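# Push the wrapped bar lengthways under the sealing arm

## Task

Slide the film-covered bar over the table surface until its long axis lies beneath the sealing arm, with the sealing arm passing along the bar's centre line.

## Robot and tools

Robot: two arms, left_arm and right_arm. right_arm ends in a five-fingered right hand; left_arm ends in its mirror-image left hand. Scene frame: origin at table-top height between the arms, +x out over the table, +z up, +y toward left_arm. Arm names do not match image sides. Calibrated bases in the scene frame: left_arm at (+0.013, +0.309, 0) m, unrotated; right_arm at (-0.028, -0.368, 0) m, quat_wxyz (+1.000, 0, 0, +0.004), so both are almost aligned with the scene axes. A camera stand sits behind the arms. Loose objects may occasionally get a brief outside push.

Hand point: a point fixed to the palm. Its +z runs along the straightened fingers, +y comes out of the palm, and +x runs across the palm. On the right hand +x points away from the thumb; on the left hand it points toward the thumb. Straight fingers reach 0.06 to 0.07 m past the point, with their centre lines 0.06 m behind it (-y). A wrist bracket on the little-finger side reaches 0.10 m across from the point and can strike things.

Row layout (shared by execute_actions and move): one row has 28 numbers, each in [-1, 1], covering both arms even if only one moves. The order is: left dx, dy, dz, rx, ry, rz; left little, ring, middle, index, thumb_bend, thumb_turn; left force_limit, speed; then the same 14 for the right arm. The pose numbers are offsets, not poses. Each counts from that arm's Hand target as it stood when the action or move began, along that arm's own base axes. 1.0 equals 0.6 m or 180 degrees. rx, ry, rz form one rotation vector, turned about the Hand target's position. Rows inside one action do not add up; each is measured from the same start. Sending the same offset again moves the arm further. Six zeros re-request the current Hand target. A translation longer than 1.0 is scaled down along its direction. Each control step clips the commanded orientation to within 40 degrees of the measured one.

Hand numbers: for fingers and thumb_bend, +1 is straight and -1 is curled. For thumb_turn, +1 is beside the palm and -1 is opposite the fingers. force_limit runs from about 0 N at -1 to 10 N at +1 (15 N for both thumb motors). speed runs from near zero at -1 to full at +0.48 and above. Use -0.94 or lower for a gentle close. Shorthand: put grasp numbers a, b, c in the first three motor places and exactly 0 in the last three. a curls index and middle and bends the thumb; b curls ring and little; c swings the thumb in front of the palm. All zeros is a fully open hand. To send a literal 0 to a single motor, write 0.001. No value means 'unchanged'. To leave a hand alone, resend the eight numbers last executed for it; if none has run yet, send hand_measured plus hand_force_limit and hand_speed.

execute_actions: actions is a list of actions. Each action is up to 15 rows, one per 1/30 s step, and a short list repeats its last row. cameras is a list of names, ["all"] or []. Images come back by default only when actions is empty.

move: target is one row or a list of up to 15 rows. All of them are offsets from the same starting Hand targets. speed is in m/s, 0.002 to 4.3, default 0.25; turning is capped at twice that in rad/s. blend, in metres, rounds corners at intermediate targets; 0 stops at each. blocking=false returns early while the move continues. Paths are straight and ignore obstacles and the other arm. Faster moves lag more and strike harder. Route around an arm's own base, not close past it, or its shoulder posture may flip. A move stops after 10 s even if short of its targets. The result adds a move: line with done, off_target, moving, held or fault, plus limits=paced (the pose was clipped) or limits=held (steps were withheld). done means the arm is at rest within 10 mm and 2 degrees; it says nothing about contact.

wait: seconds from 0 to 10; it lets a running move continue. stop: brakes the current move. zoom_image: camera, plus region [x0, y0, x1, y1] in pixels, at most 504 by 504, taken from that camera's latest image. show_instructions: shows the reference pages. finished_scene: ends the scene; scene may be 1 or left out. The bar must stay in its goal position without the robot.

Results: end_effector_position (m) and end_effector_quat_wxyz for each arm, in that arm's base frame, with errors of up to a few cm. Hand target is the last commanded pose after clipping. hand_measured, hand_stopped_by (moving, target, force, stalled, fault) and hand_load_n (positive means the finger is pushed open) list one value per motor in row order. Also listed: joint velocities, joint torques (numbers 3 and 4 wrap at ±28 N m), and, for execute_actions, end_effector_position at some control steps. A MOTOR HOT line warns of heat. Cameras: cam_head_left, cam_head_right, cam_high, cam_low, cam_left_wrist, cam_right_wrist, each 896x504.

Behaviour: an arm often rests 1 to 3 cm (sometimes 5 cm), mostly low, from its command. That is not evidence of contact. Waiting does not close the gap; send the missing distance as a new offset. Small commands may not move the arm at all. A blocked arm keeps pressing; to release it, command a target back past the hand point. Joint ranges in rad: waist ±2.880, shoulder 0 to 3.142, elbow 0 to 3.019, wrist pitch -1.693 to 1.571, wrist yaw ±1.571, wrist roll ±2.094.

Avoid: the bar or anything else leaving the table. Hard impacts with fixed or heavy objects. Contact between the two arms or hands. Excessive finger loads. Long pushes toward unreachable poses, or a fully stretched arm, which heat the motors; at 100 °C that arm drops under an OVER-TEMPERATURE FAULT. Push the bar slowly and in short increments, checking with the cameras.

Each tool is called after "Emit:" as a command line: name --argument value for each argument, lists and objects as JSON in quotes; but a table of rows of numbers goes row by row, as --pt "numbers of a row", without its own name.

Reference images:

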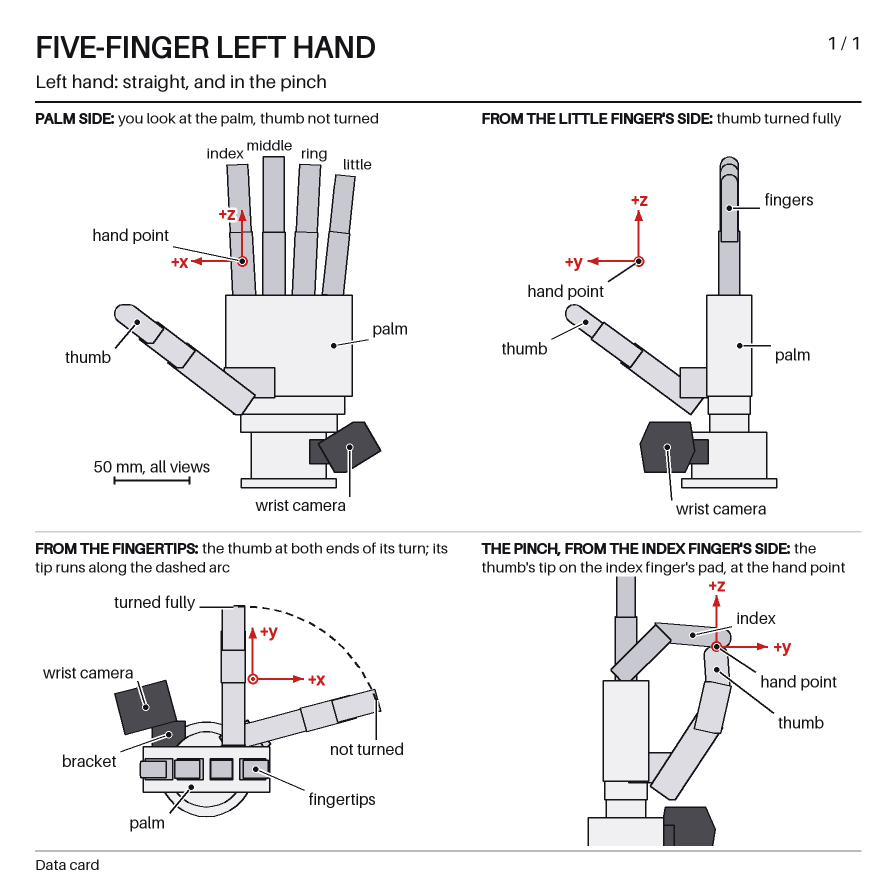

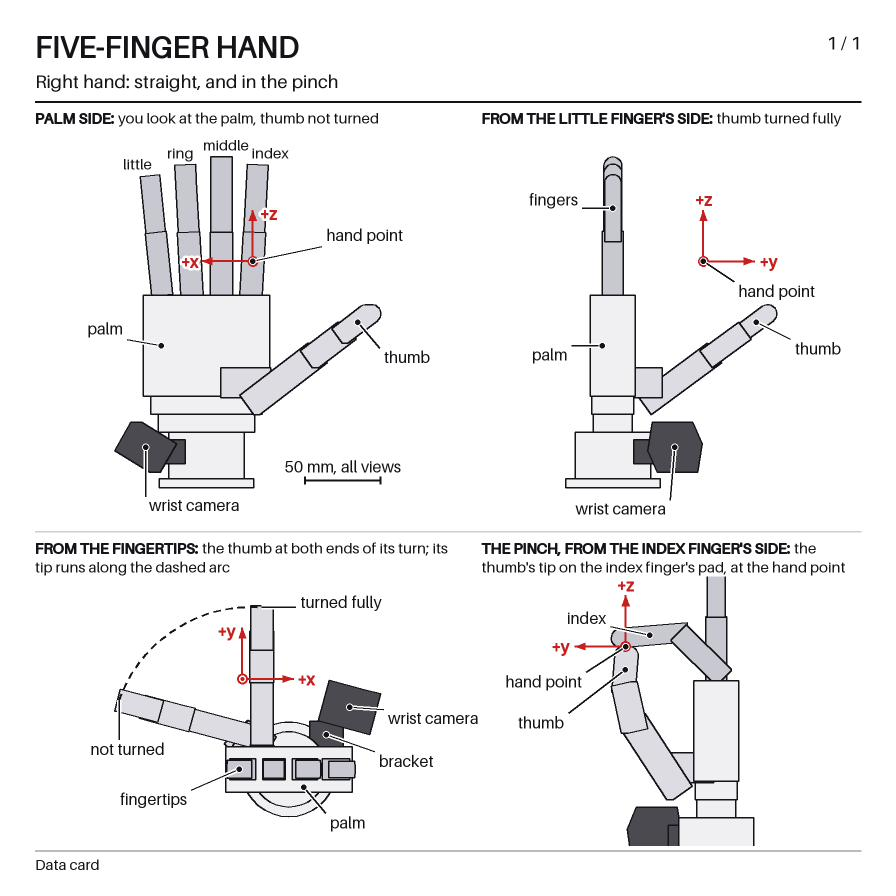

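## Session

Emit:
execute_actions --actions '[]'

Scene clock: 0.00 s.
left_arm: end_effector_position=(+0.2827, -0.2153, +0.1331) hand_measured=(+1.000, +1.000, +1.000, +1.000, +1.000, +1.000) hand_load_n=(+0.0, +0.0, +0.0, +0.0, +0.0, +0.0) hand_stopped_by=(target, target, target, target, target, target) hand_force_limit=0.00 hand_speed=-0.80 end_effector_quat_wxyz=(+0.573, -0.517, +0.589, -0.240) | right_arm: end_effector_position=(+0.4346, +0.3035, +0.3004) hand_measured=(+1.000, +1.000, +1.000, +1.000, +1.000, +1.000) hand_load_n=(+0.0, +0.5, +0.0, +0.0, +0.0, +0.0) hand_stopped_by=(target, target, target, target, target, target) hand_force_limit=0.00 hand_speed=-0.80 end_effector_quat_wxyz=(+0.636, -0.676, +0.132, -0.347)
Joint positions: left_arm=[-1.158 1.174 0.642 -0.672 -1.325 -0.741] | right_arm=[0.429 1.133 0.732 0.459 -0.449 -0.281]
Joint velocities: within noise
Joint torques (N m): no reading
Heat: left arm: hottest wrist pitch 31 °C; right arm: hottest shoulder 34 °C.
Hand target: left_arm +0.2861, -0.2230, +0.1418; +0.571, -0.522, +0.583, -0.250 | right_arm +0.4394, +0.3057, +0.3216; +0.644, -0.664, +0.124, -0.358

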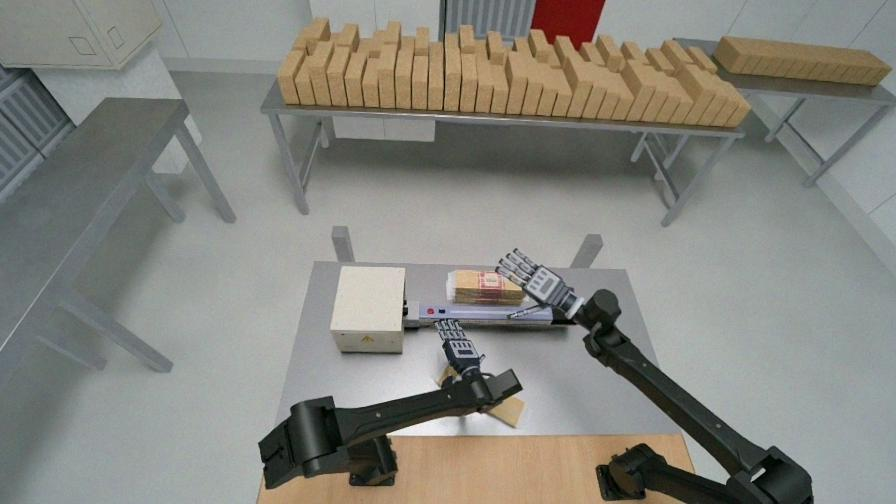

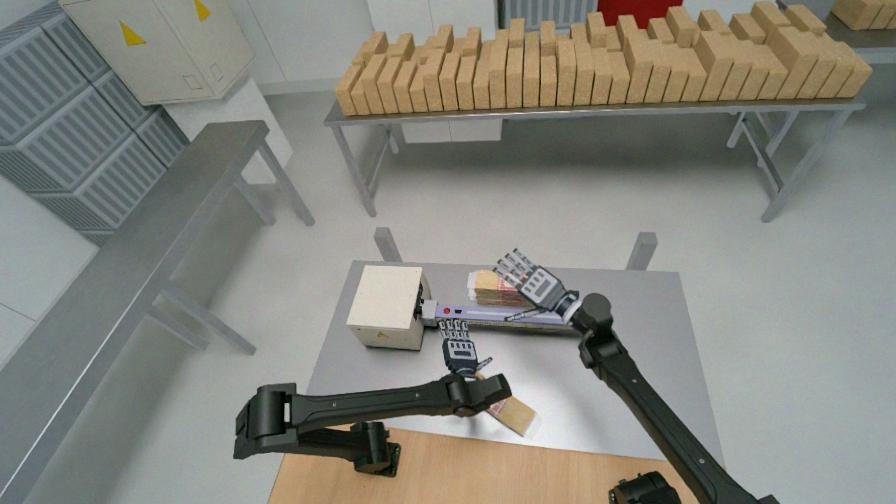

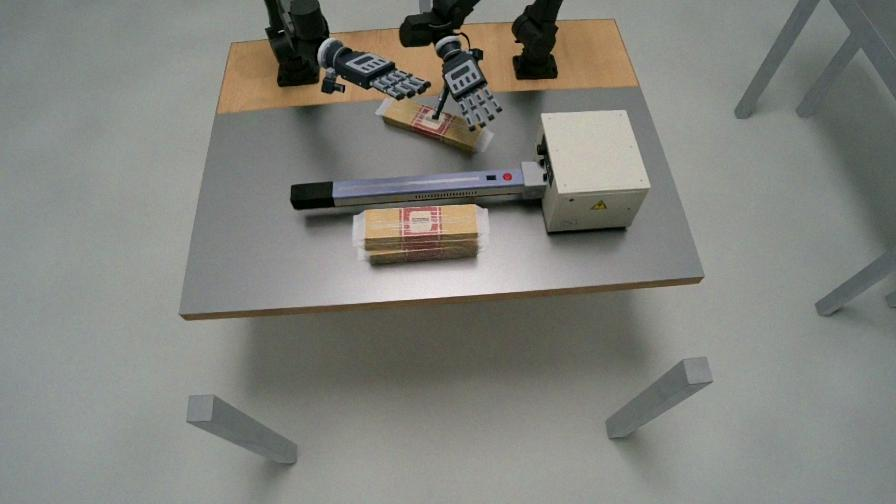

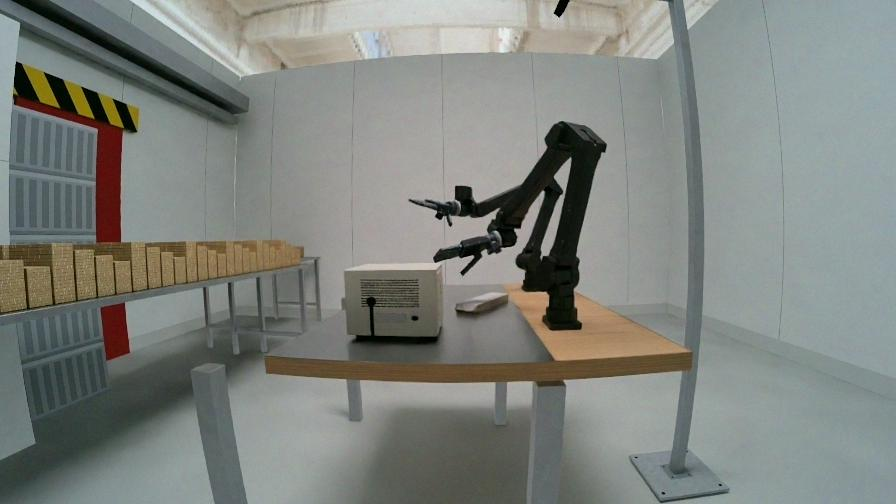

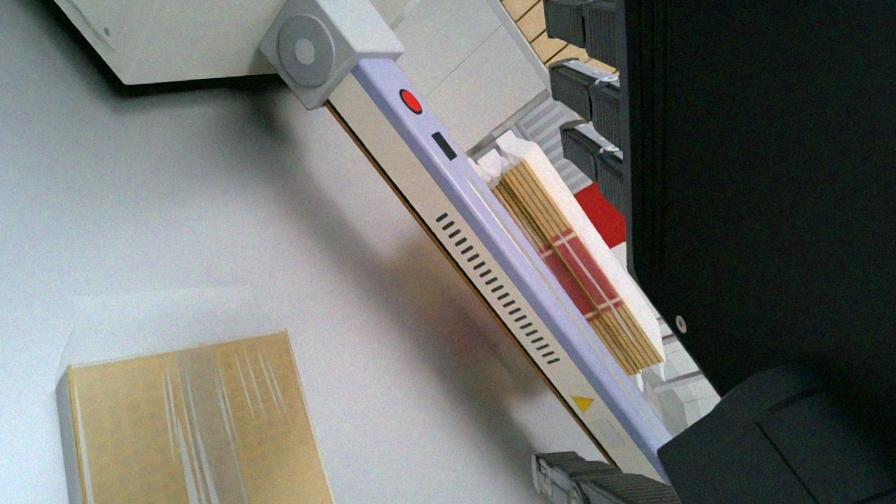

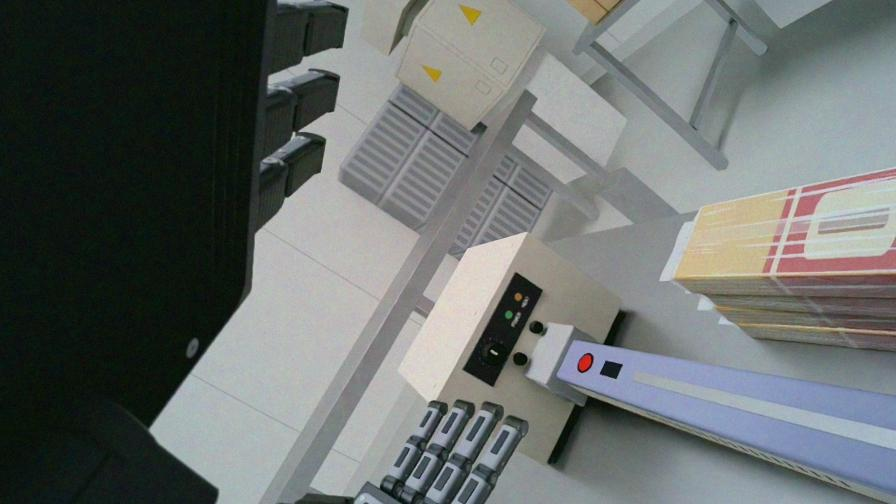

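Emit:
zoom_image --camera "cam_high" --region '[270, 50, 670, 275]'

Emit:
zoom_image --camera "cam_head_right" --region '[320, 240, 720, 465]'

Emit:
zoom_image --camera "cam_low" --region '[250, 180, 650, 405]'

Emit:
zoom_image --camera "cam_left_wrist" --region '[0, 0, 500, 504]'

Scaled by 1.260 from the camera's 896x504 image, which has a finer 1280x720 frame.

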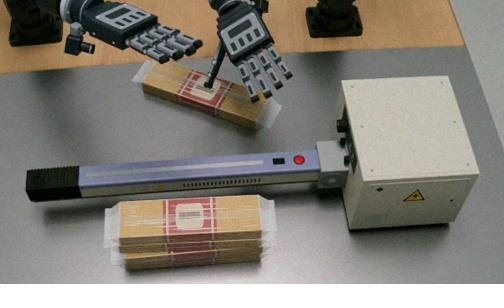

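Scaled by 1.260 from the camera's 896x504 image, which has a finer 1280x720 frame.

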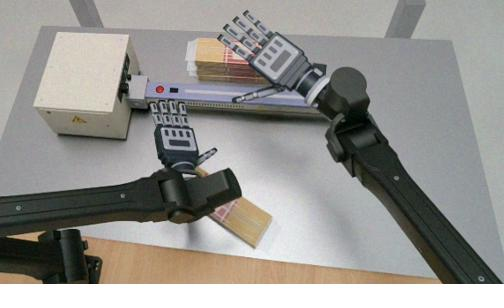

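Scaled by 1.260 from the camera's 896x504 image, which has a finer 1280x720 frame.

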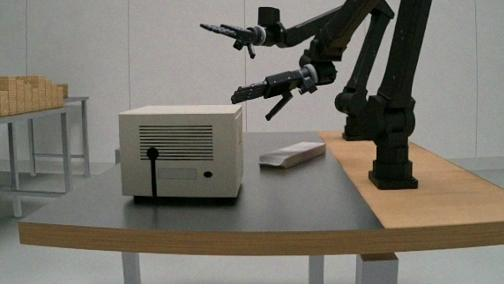

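Scaled by 1.000.

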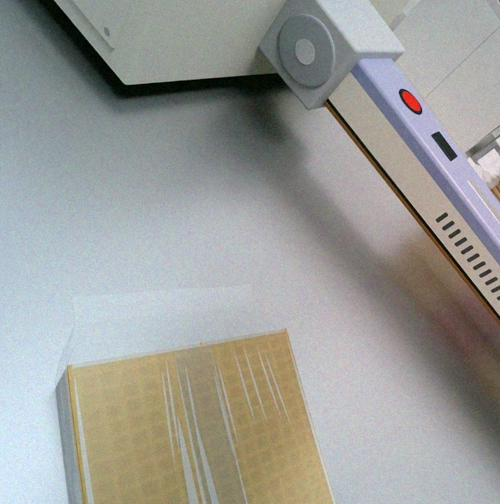

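Emit:
move --pt "-0.03 0.02 0.28 0 0 0 0 0 0 0 0 0 0 -0.8 0 0 0 0 0 0 0 0 0 0 0 0 0 -0.8" --pt "0.023 0.34 0.40 0 0 0 0 0 0 0 0 0 0 -0.8 0 0 0 0 0 0 0 0 0 0 0 0 0 -0.8" --blend 0.05 --speed 0.3 --cameras '["all"]'

Scene clock: 196.30 s.
left_arm: end_effector_position=(+0.2996, -0.0227, +0.3708) hand_measured=(+1.000, +1.000, +1.000, +1.000, +1.000, +1.000) hand_load_n=(+0.0, -0.5, -0.5, +0.0, +0.0, +0.0) hand_stopped_by=(target, target, target, target, target, target) hand_force_limit=0.00 hand_speed=-0.80 end_effector_quat_wxyz=(+0.563, -0.523, +0.592, -0.243) | right_arm: end_effector_position=(+0.4346, +0.3035, +0.3004) hand_measured=(+1.000, +1.000, +1.000, +1.000, +1.000, +1.000) hand_load_n=(+0.0, +0.0, +0.0, +0.0, +0.0, -0.5) hand_stopped_by=(target, target, target, target, target, target) hand_force_limit=0.00 hand_speed=-0.80 end_effector_quat_wxyz=(+0.636, -0.676, +0.132, -0.347)
Joint positions: left_arm=[-0.495 0.521 0.875 -0.711 -0.78 0.184] | right_arm=[0.429 1.133 0.732 0.459 -0.449 -0.281]
Joint torques (N m): left_arm=[1.61 0.5 10.4 2.48 -0.1 0.18] | right_arm=[-0.97 -8.23 9.52 1.99 0.08 -0.02]
Heat: left arm: hottest elbow 38 °C; right arm: hottest elbow 51 °C.
Hand target: left_arm +0.2999, -0.0189, +0.3819; +0.571, -0.522, +0.583, -0.250 | right_arm +0.4394, +0.3057, +0.3216; +0.644, -0.664, +0.124, -0.358
Off the commanded pose: left_arm 0.012 m, 2 deg | right_arm 0.022 m, 2 deg.
move: off_target (left_arm, right_arm)

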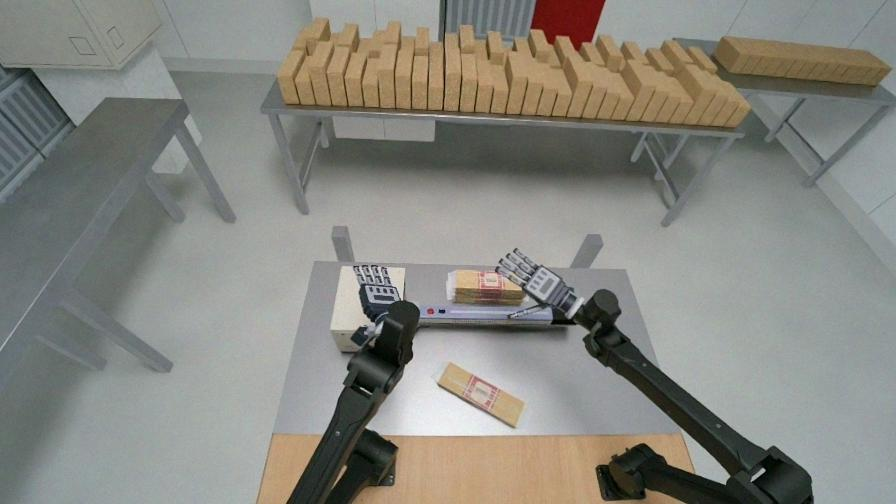

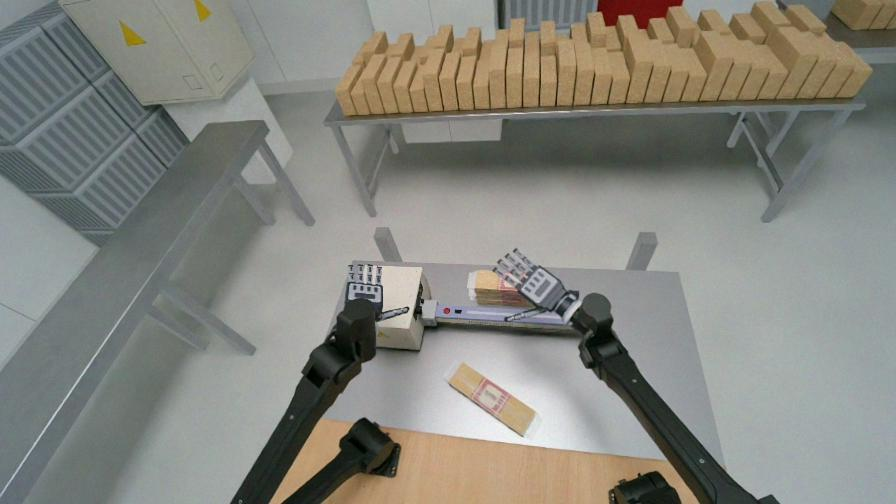

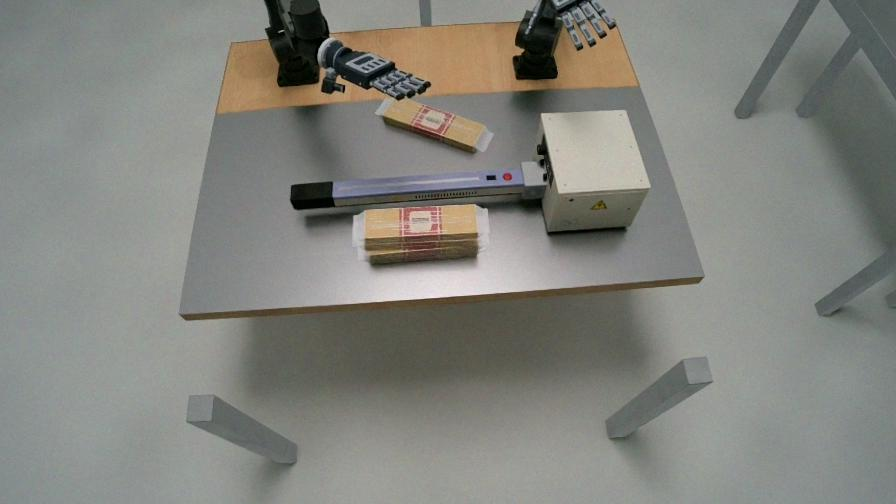

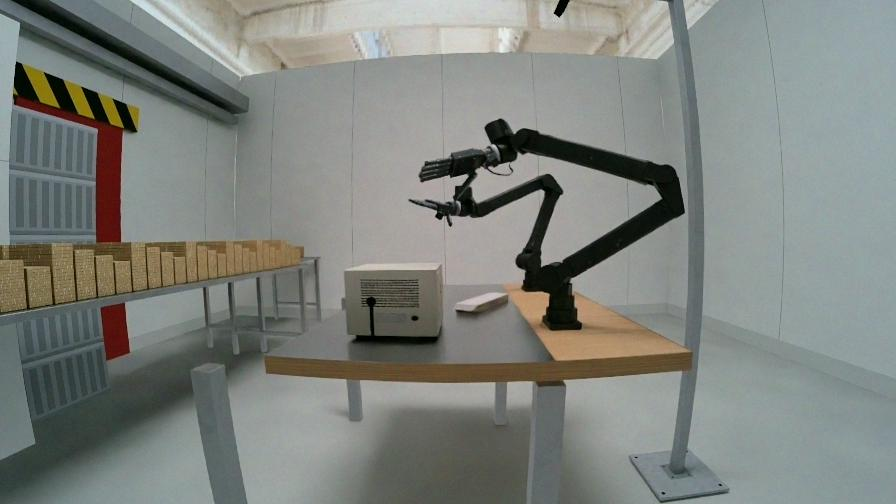

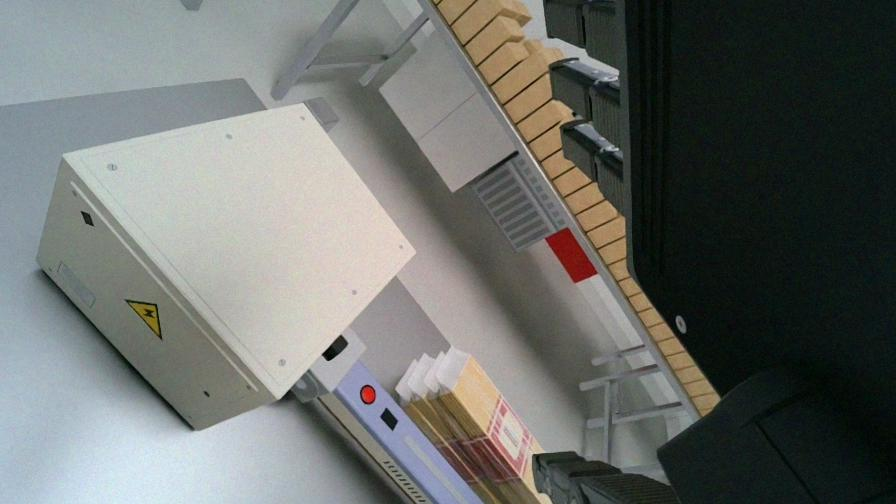

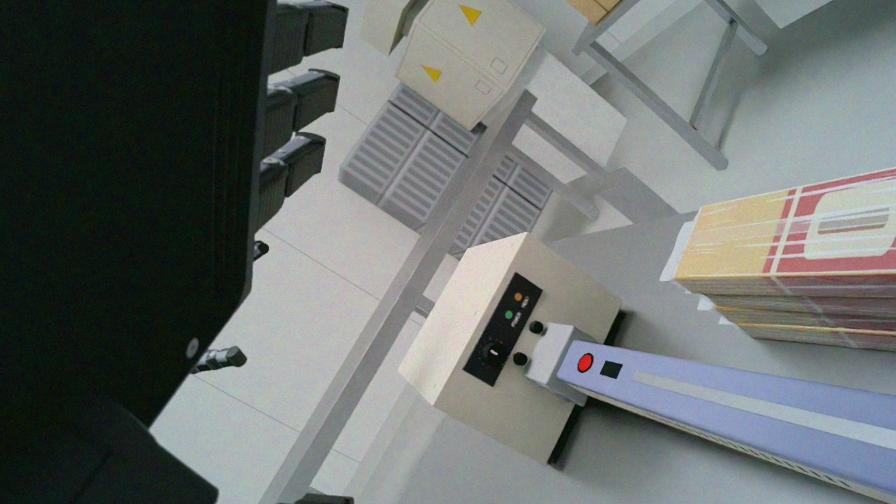

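Emit:
zoom_image --camera "cam_high" --region '[280, 85, 560, 245]'

Emit:
zoom_image --camera "cam_head_right" --region '[400, 250, 680, 450]'

Scaled by 1.800 from the camera's 896x504 image, which has a finer 1280x720 frame.

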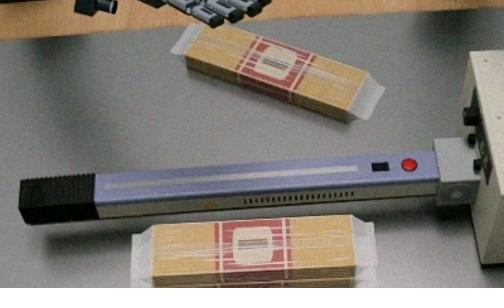

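Scaled by 1.800 from the camera's 896x504 image, which has a finer 1280x720 frame.

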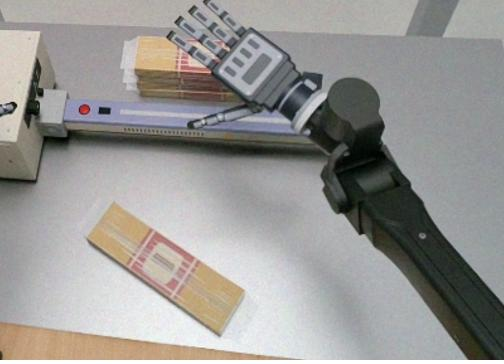

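Emit:
move --pt "0 0 0 0 0 0 0 0 0 0 0 0 0 -0.8 -0.532 0.107 -0.036 -0.1177 0.4716 -0.2925 0 0 0 0 0 0 0 -0.8" --pt "0 0 0 0 0 0 0 0 0 0 0 0 0 -0.8 -0.651 0.154 -0.269 -0.1177 0.4716 -0.2925 0 0 0 0 0 0 0 -0.8" --blend 0.04 --speed 0.35 --cameras '["cam_head_left", "cam_head_right", "cam_high", "cam_low", "cam_right_wrist"]'

Scene clock: 297.70 s.
left_arm: end_effector_position=(+0.2996, -0.0228, +0.3708) hand_measured=(+1.000, +1.000, +1.000, +1.000, +1.000, +1.000) hand_load_n=(+0.0, +0.0, +0.0, +0.0, +0.5, -0.5) hand_stopped_by=(target, target, target, target, target, target) hand_force_limit=0.00 hand_speed=-0.80 end_effector_quat_wxyz=(+0.563, -0.523, +0.592, -0.243) | right_arm: end_effector_position=(+0.0504, +0.3945, +0.1616) hand_measured=(+1.000, +1.000, +1.000, +1.000, +1.000, +1.000) hand_load_n=(+0.0, +0.0, +0.0, +0.0, +0.0, +0.0) hand_stopped_by=(target, target, target, target, target, target) hand_force_limit=0.00 hand_speed=-0.80 end_effector_quat_wxyz=(-0.069, +0.707, -0.700, +0.075)
Joint positions: left_arm=[-0.495 0.521 0.875 -0.711 -0.779 0.185] | right_arm=[1.382 1.327 1.126 -1.34 0.202 1.369]
Joint torques (N m): left_arm=[1.96 0.73 10.51 2.48 -0.15 0.21] | right_arm=[-0.21 -9.76 6.67 0.8 0.31 0.09]
Heat: left arm: hottest elbow 43 °C; right arm: hottest elbow 53 °C.
Hand target: left_arm +0.2999, -0.0189, +0.3818; +0.571, -0.522, +0.583, -0.250 | right_arm +0.0486, +0.3981, +0.1602; -0.074, +0.704, -0.703, +0.074
Off the commanded pose: left_arm 0.012 m, 2 deg | right_arm 0.004 m, 1 deg.
move: off_target (left_arm)
Images, in order (width x height): cam_head_left 896x504, cam_head_right 896x504, cam_high 896x504, cam_low 896x504, cam_right_wrist 896x504.

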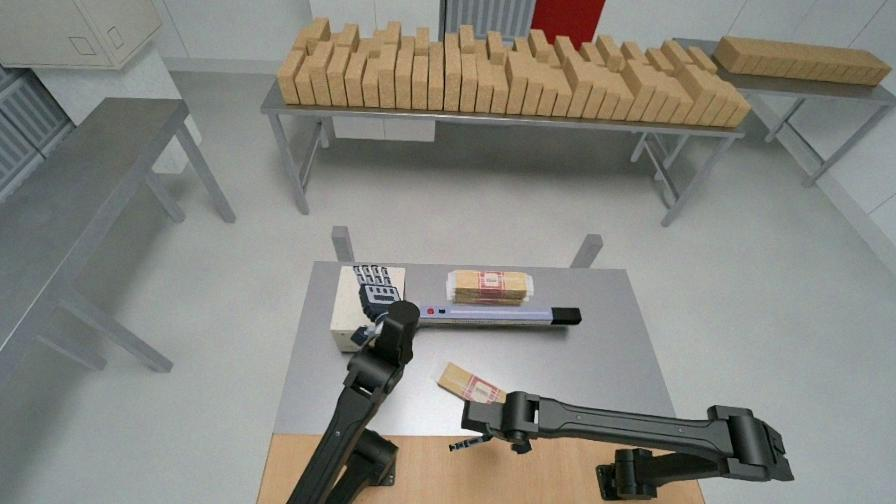

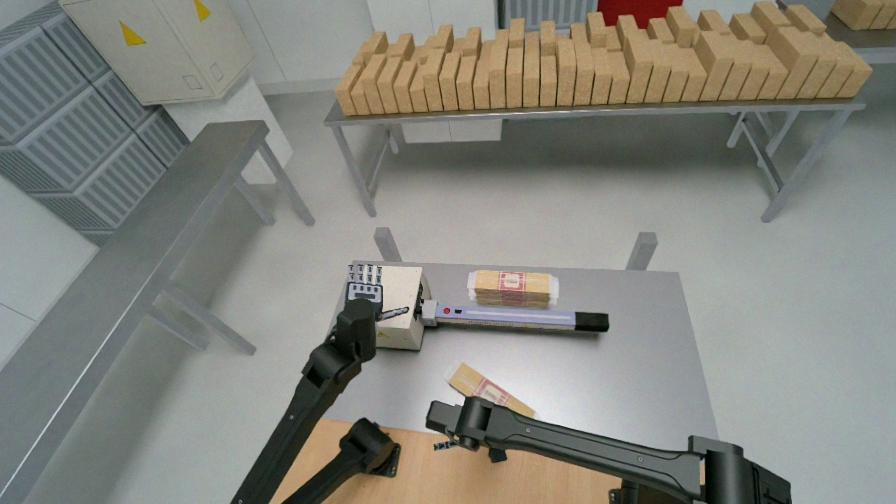

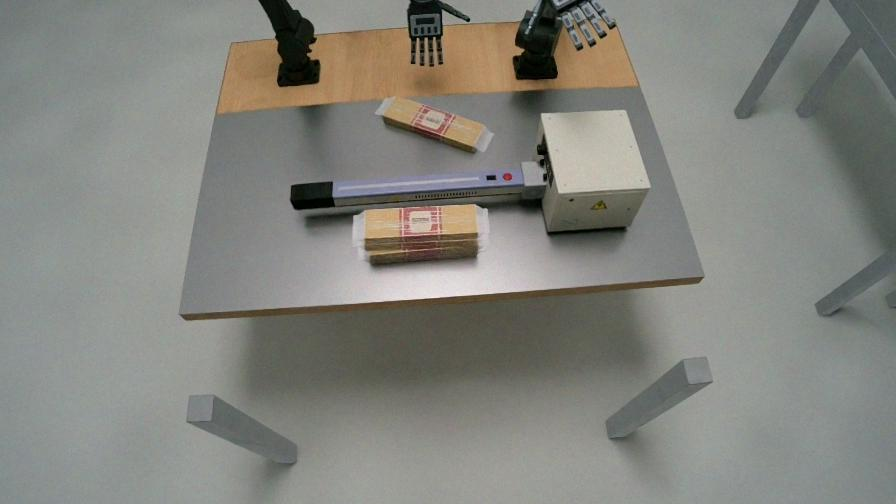

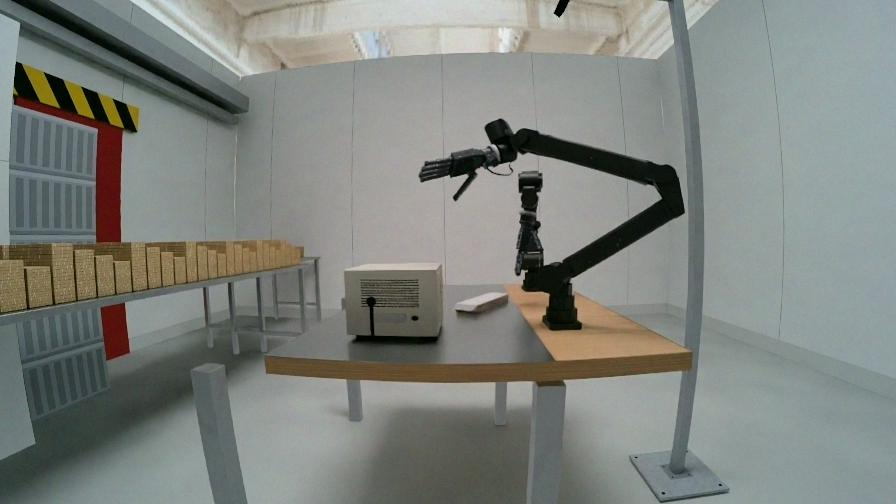

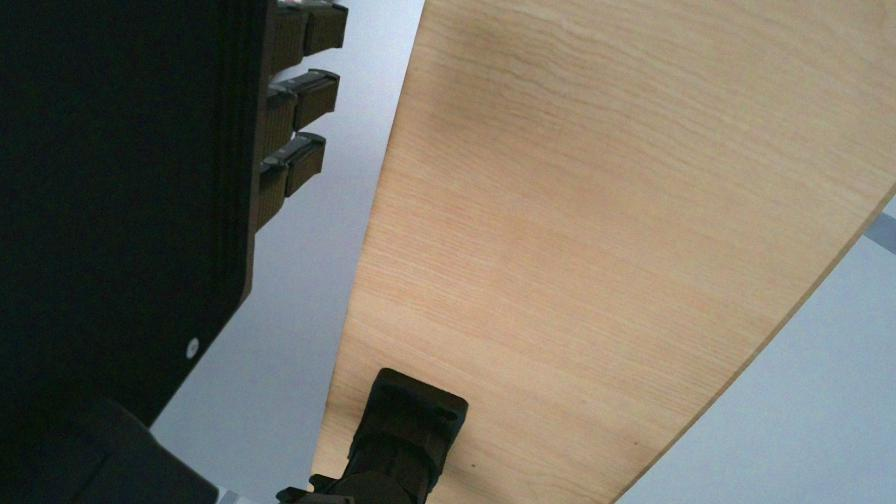

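Emit:
move --target '[0,0,0,0,0,0,0,0,0,0,0,0,0,-0.8,0,0.0167,-0.125,0,0,0,0,0,0,0,0,0,0,-0.8]' --speed 0.15 --cameras '["cam_high", "cam_right_wrist"]'

Emit:
zoom_image --camera "cam_high" --region '[350, 20, 530, 160]'

Scene clock: 313.17 s.
left_arm: end_effector_position=(+0.2996, -0.0228, +0.3708) hand_measured=(+1.000, +1.000, +1.000, +1.000, +1.000, +1.000) hand_load_n=(+0.0, +0.0, +0.0, +0.0, +0.0, +0.0) hand_stopped_by=(target, target, target, target, target, target) hand_force_limit=0.00 hand_speed=-0.80 end_effector_quat_wxyz=(+0.563, -0.523, +0.592, -0.243) | right_arm: end_effector_position=(+0.0511, +0.4050, +0.0877) hand_measured=(+1.000, +1.000, +1.000, +1.000, +1.000, +1.000) hand_load_n=(+0.0, +0.0, +0.0, +0.0, +0.0, +0.0) hand_stopped_by=(target, target, target, target, target, target) hand_force_limit=0.00 hand_speed=-0.80 end_effector_quat_wxyz=(-0.070, +0.706, -0.700, +0.075)
Joint positions: left_arm=[-0.495 0.521 0.875 -0.711 -0.779 0.185] | right_arm=[1.386 1.413 1.007 -1.133 0.203 1.375]
Joint torques (N m): left_arm=[2.26 0.62 10.35 2.44 -0.14 0.18] | right_arm=[-0.26 -10.29 6.23 0.79 0.3 0.11]
Heat: left arm: hottest elbow 43 °C; right arm: hottest elbow 49 °C.
Hand target: left_arm +0.2999, -0.0189, +0.3818; +0.571, -0.522, +0.583, -0.250 | right_arm +0.0488, +0.4081, +0.0852; -0.074, +0.704, -0.703, +0.074
Off the commanded pose: left_arm 0.012 m, 2 deg | right_arm 0.005 m, 1 deg.
move: off_target (left_arm)
Images, in order (width x height): cam_high 896x504, cam_right_wrist 896x504.

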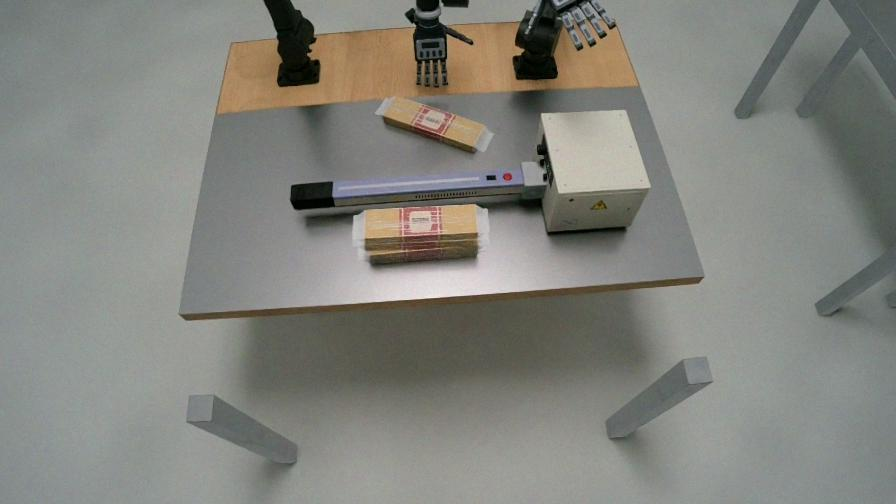

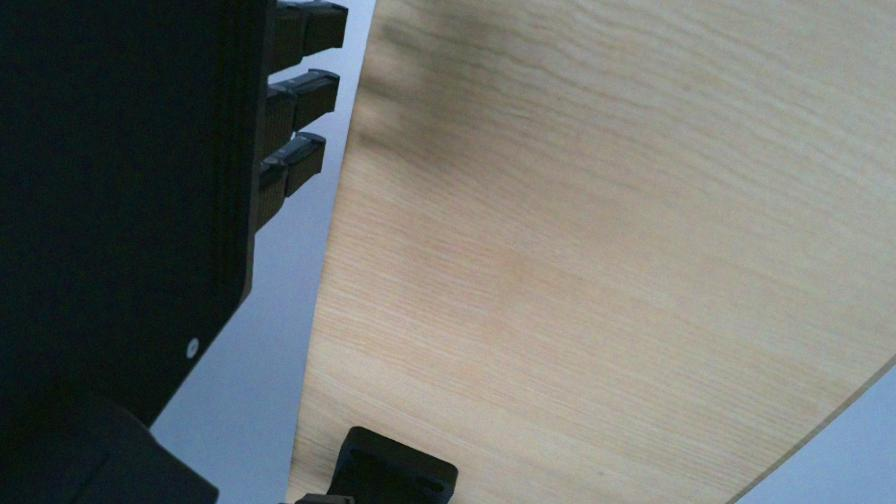

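Scaled by 2.800 from the camera's 896x504 image, which has a finer 1280x720 frame.

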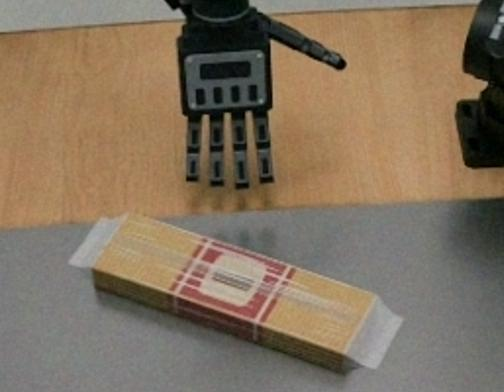

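Emit:
move --target '[0,0,0,0,0,0,0,0,0,0,0,0,0,-0.8,0,0,-0.03,0,0,0,0,0,0,0,0,0,0,-0.8]' --speed 0.08 --cameras '["cam_high", "cam_right_wrist"]'

Emit:
zoom_image --camera "cam_high" --region '[380, 30, 500, 125]'

Scene clock: 320.37 s.
left_arm: end_effector_position=(+0.2996, -0.0228, +0.3708) hand_measured=(+1.000, +1.000, +1.000, +1.000, +1.000, +1.000) hand_load_n=(+0.0, +0.0, +0.0, -0.5, +0.0, +0.0) hand_stopped_by=(target, target, target, target, target, target) hand_force_limit=0.00 hand_speed=-0.80 end_effector_quat_wxyz=(+0.563, -0.523, +0.592, -0.243) | right_arm: end_effector_position=(+0.0513, +0.4063, +0.0722) hand_measured=(+1.000, +1.000, +1.000, +1.000, +1.000, +1.000) hand_load_n=(+0.0, +0.0, +0.0, +0.0, +0.0, +0.0) hand_stopped_by=(target, target, target, target, target, target) hand_force_limit=0.00 hand_speed=-0.80 end_effector_quat_wxyz=(-0.073, +0.706, -0.701, +0.073)
Joint positions: left_arm=[-0.495 0.521 0.875 -0.711 -0.779 0.185] | right_arm=[1.386 1.43 0.979 -1.082 0.203 1.375]
Joint torques (N m): left_arm=[1.96 0.73 10.48 2.58 -0.14 0.19] | right_arm=[-0.21 -10.05 5.97 0.77 0.31 0.11]
Heat: left arm: hottest elbow 43 °C; right arm: hottest elbow 48 °C.
Hand target: left_arm +0.2999, -0.0189, +0.3818; +0.571, -0.522, +0.583, -0.250 | right_arm +0.0489, +0.4082, +0.0673; -0.074, +0.703, -0.703, +0.074
Off the commanded pose: left_arm 0.012 m, 2 deg | right_arm 0.006 m, 0 deg.
move: off_target (left_arm)
Images, in order (width x height): cam_high 896x504, cam_right_wrist 896x504.

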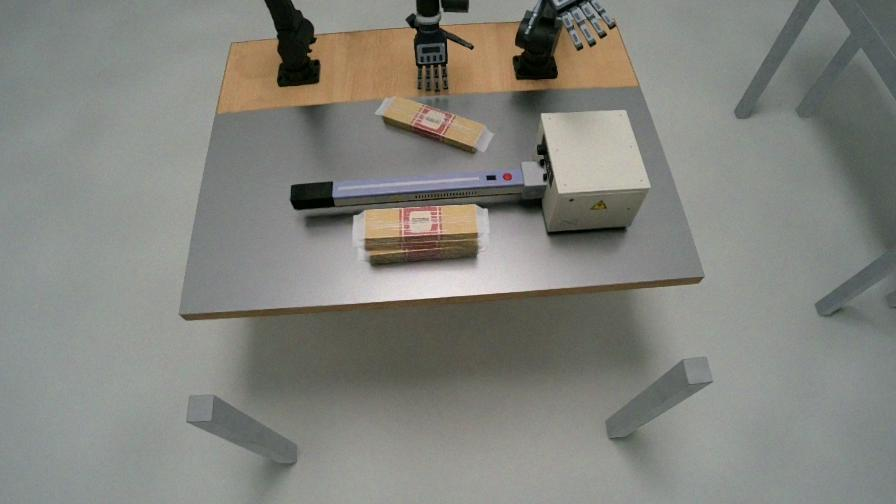

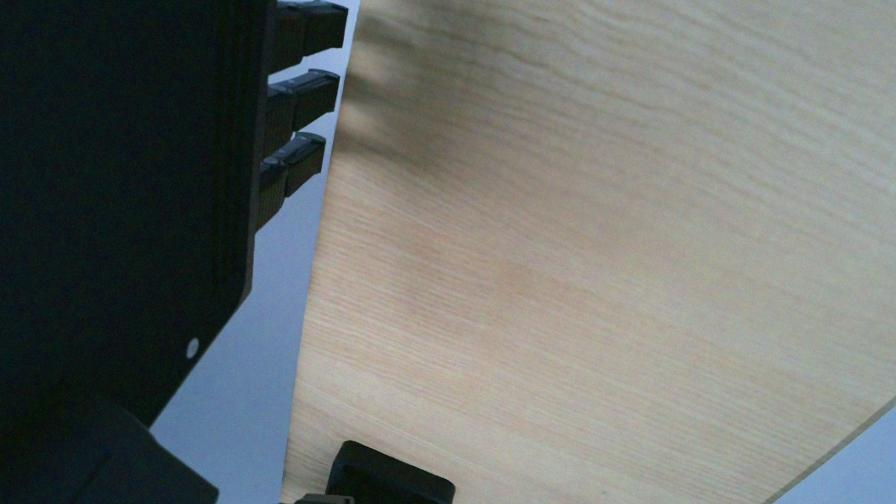

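Scaled by 4.200 from the camera's 896x504 image, which has a finer 1280x720 frame.

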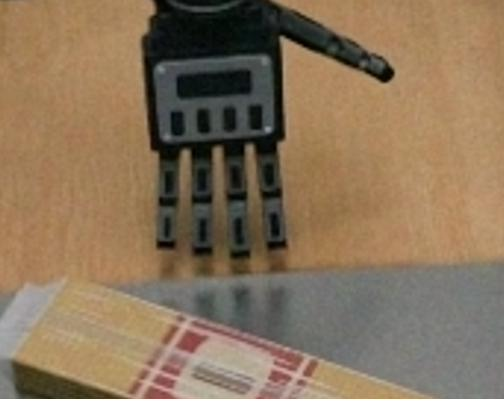

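Emit:
move --pt "0 0 0 0 0 0 0 0 0 0 0 0 0 -0.8 0.0167 0 -0.0155 0 0 0 0 0 0 0 0 0 0 -0.8" --pt "0 0 0 0 0 0 0 0 0 0 0 0 0 -0.8 0.16 0 -0.0155 0 0 0 0 0 0 0 0 0 0 -0.8" --speed 0.08 --blend 0.01 --cameras '["cam_high", "cam_right_wrist"]'

Emit:
zoom_image --camera "cam_high" --region '[350, 50, 510, 170]'

Scene clock: 333.37 s.
left_arm: end_effector_position=(+0.2996, -0.0228, +0.3708) hand_measured=(+1.000, +1.000, +1.000, +1.000, +1.000, +1.000) hand_load_n=(+0.0, +0.0, +0.0, +0.0, +0.0, -0.5) hand_stopped_by=(target, target, target, target, target, target) hand_force_limit=0.00 hand_speed=-0.80 end_effector_quat_wxyz=(+0.563, -0.523, +0.592, -0.243) | right_arm: end_effector_position=(+0.1298, +0.3960, +0.0570) hand_measured=(+1.000, +1.000, +1.000, +1.000, +1.000, +1.000) hand_load_n=(-1.0, +0.0, -0.5, +0.0, +0.0, +0.0) hand_stopped_by=(target, target, target, target, target, target) hand_force_limit=0.00 hand_speed=-0.80 end_effector_quat_wxyz=(-0.067, +0.704, -0.703, +0.072)
Joint positions: left_arm=[-0.495 0.521 0.875 -0.711 -0.779 0.185] | right_arm=[1.182 1.479 0.987 -1.01 0.186 1.175]
Joint torques (N m): left_arm=[1.96 0.62 10.44 2.56 -0.12 0.2] | right_arm=[-2.32 -8.76 8.83 0.76 0.41 -0.16]
Heat: left arm: hottest elbow 43 °C; right arm: hottest elbow 46 °C.
Hand target: left_arm +0.2999, -0.0189, +0.3818; +0.571, -0.522, +0.583, -0.250 | right_arm +0.1447, +0.4082, +0.0580; -0.074, +0.704, -0.703, +0.074
Off the commanded pose: left_arm 0.012 m, 2 deg | right_arm 0.019 m, 1 deg.
move: off_target (left_arm, right_arm); blend cut to 0.0069 m at target 1
Images, in order (width x height): cam_high 896x504, cam_right_wrist 896x504.

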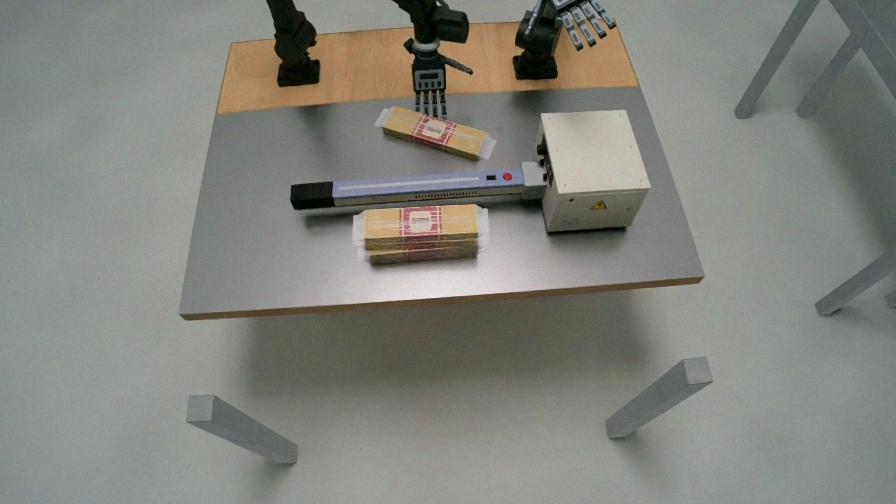

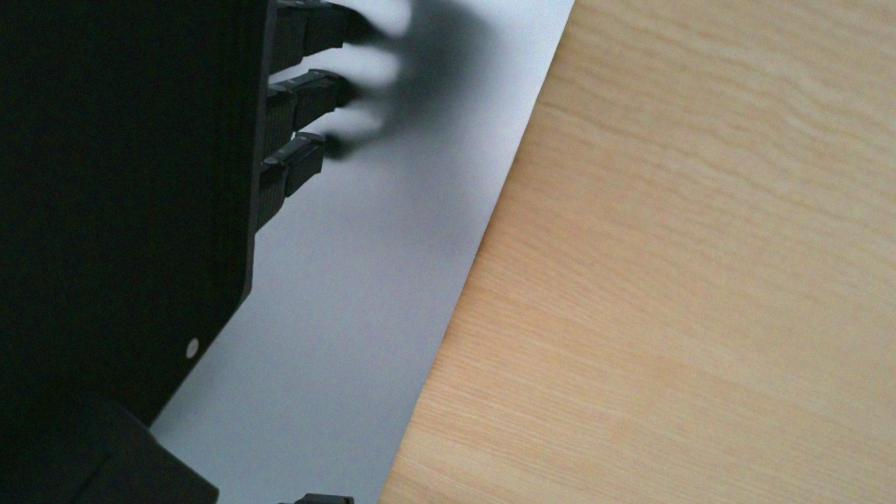

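Scaled by 3.150 from the camera's 896x504 image, which has a finer 1280x720 frame.

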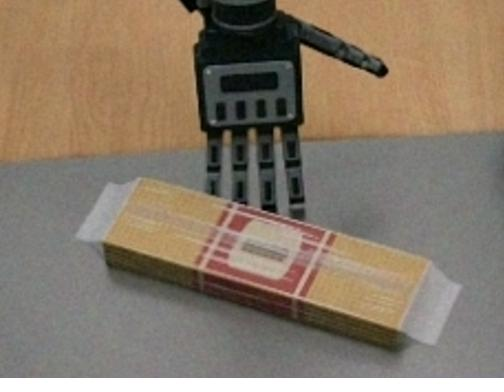

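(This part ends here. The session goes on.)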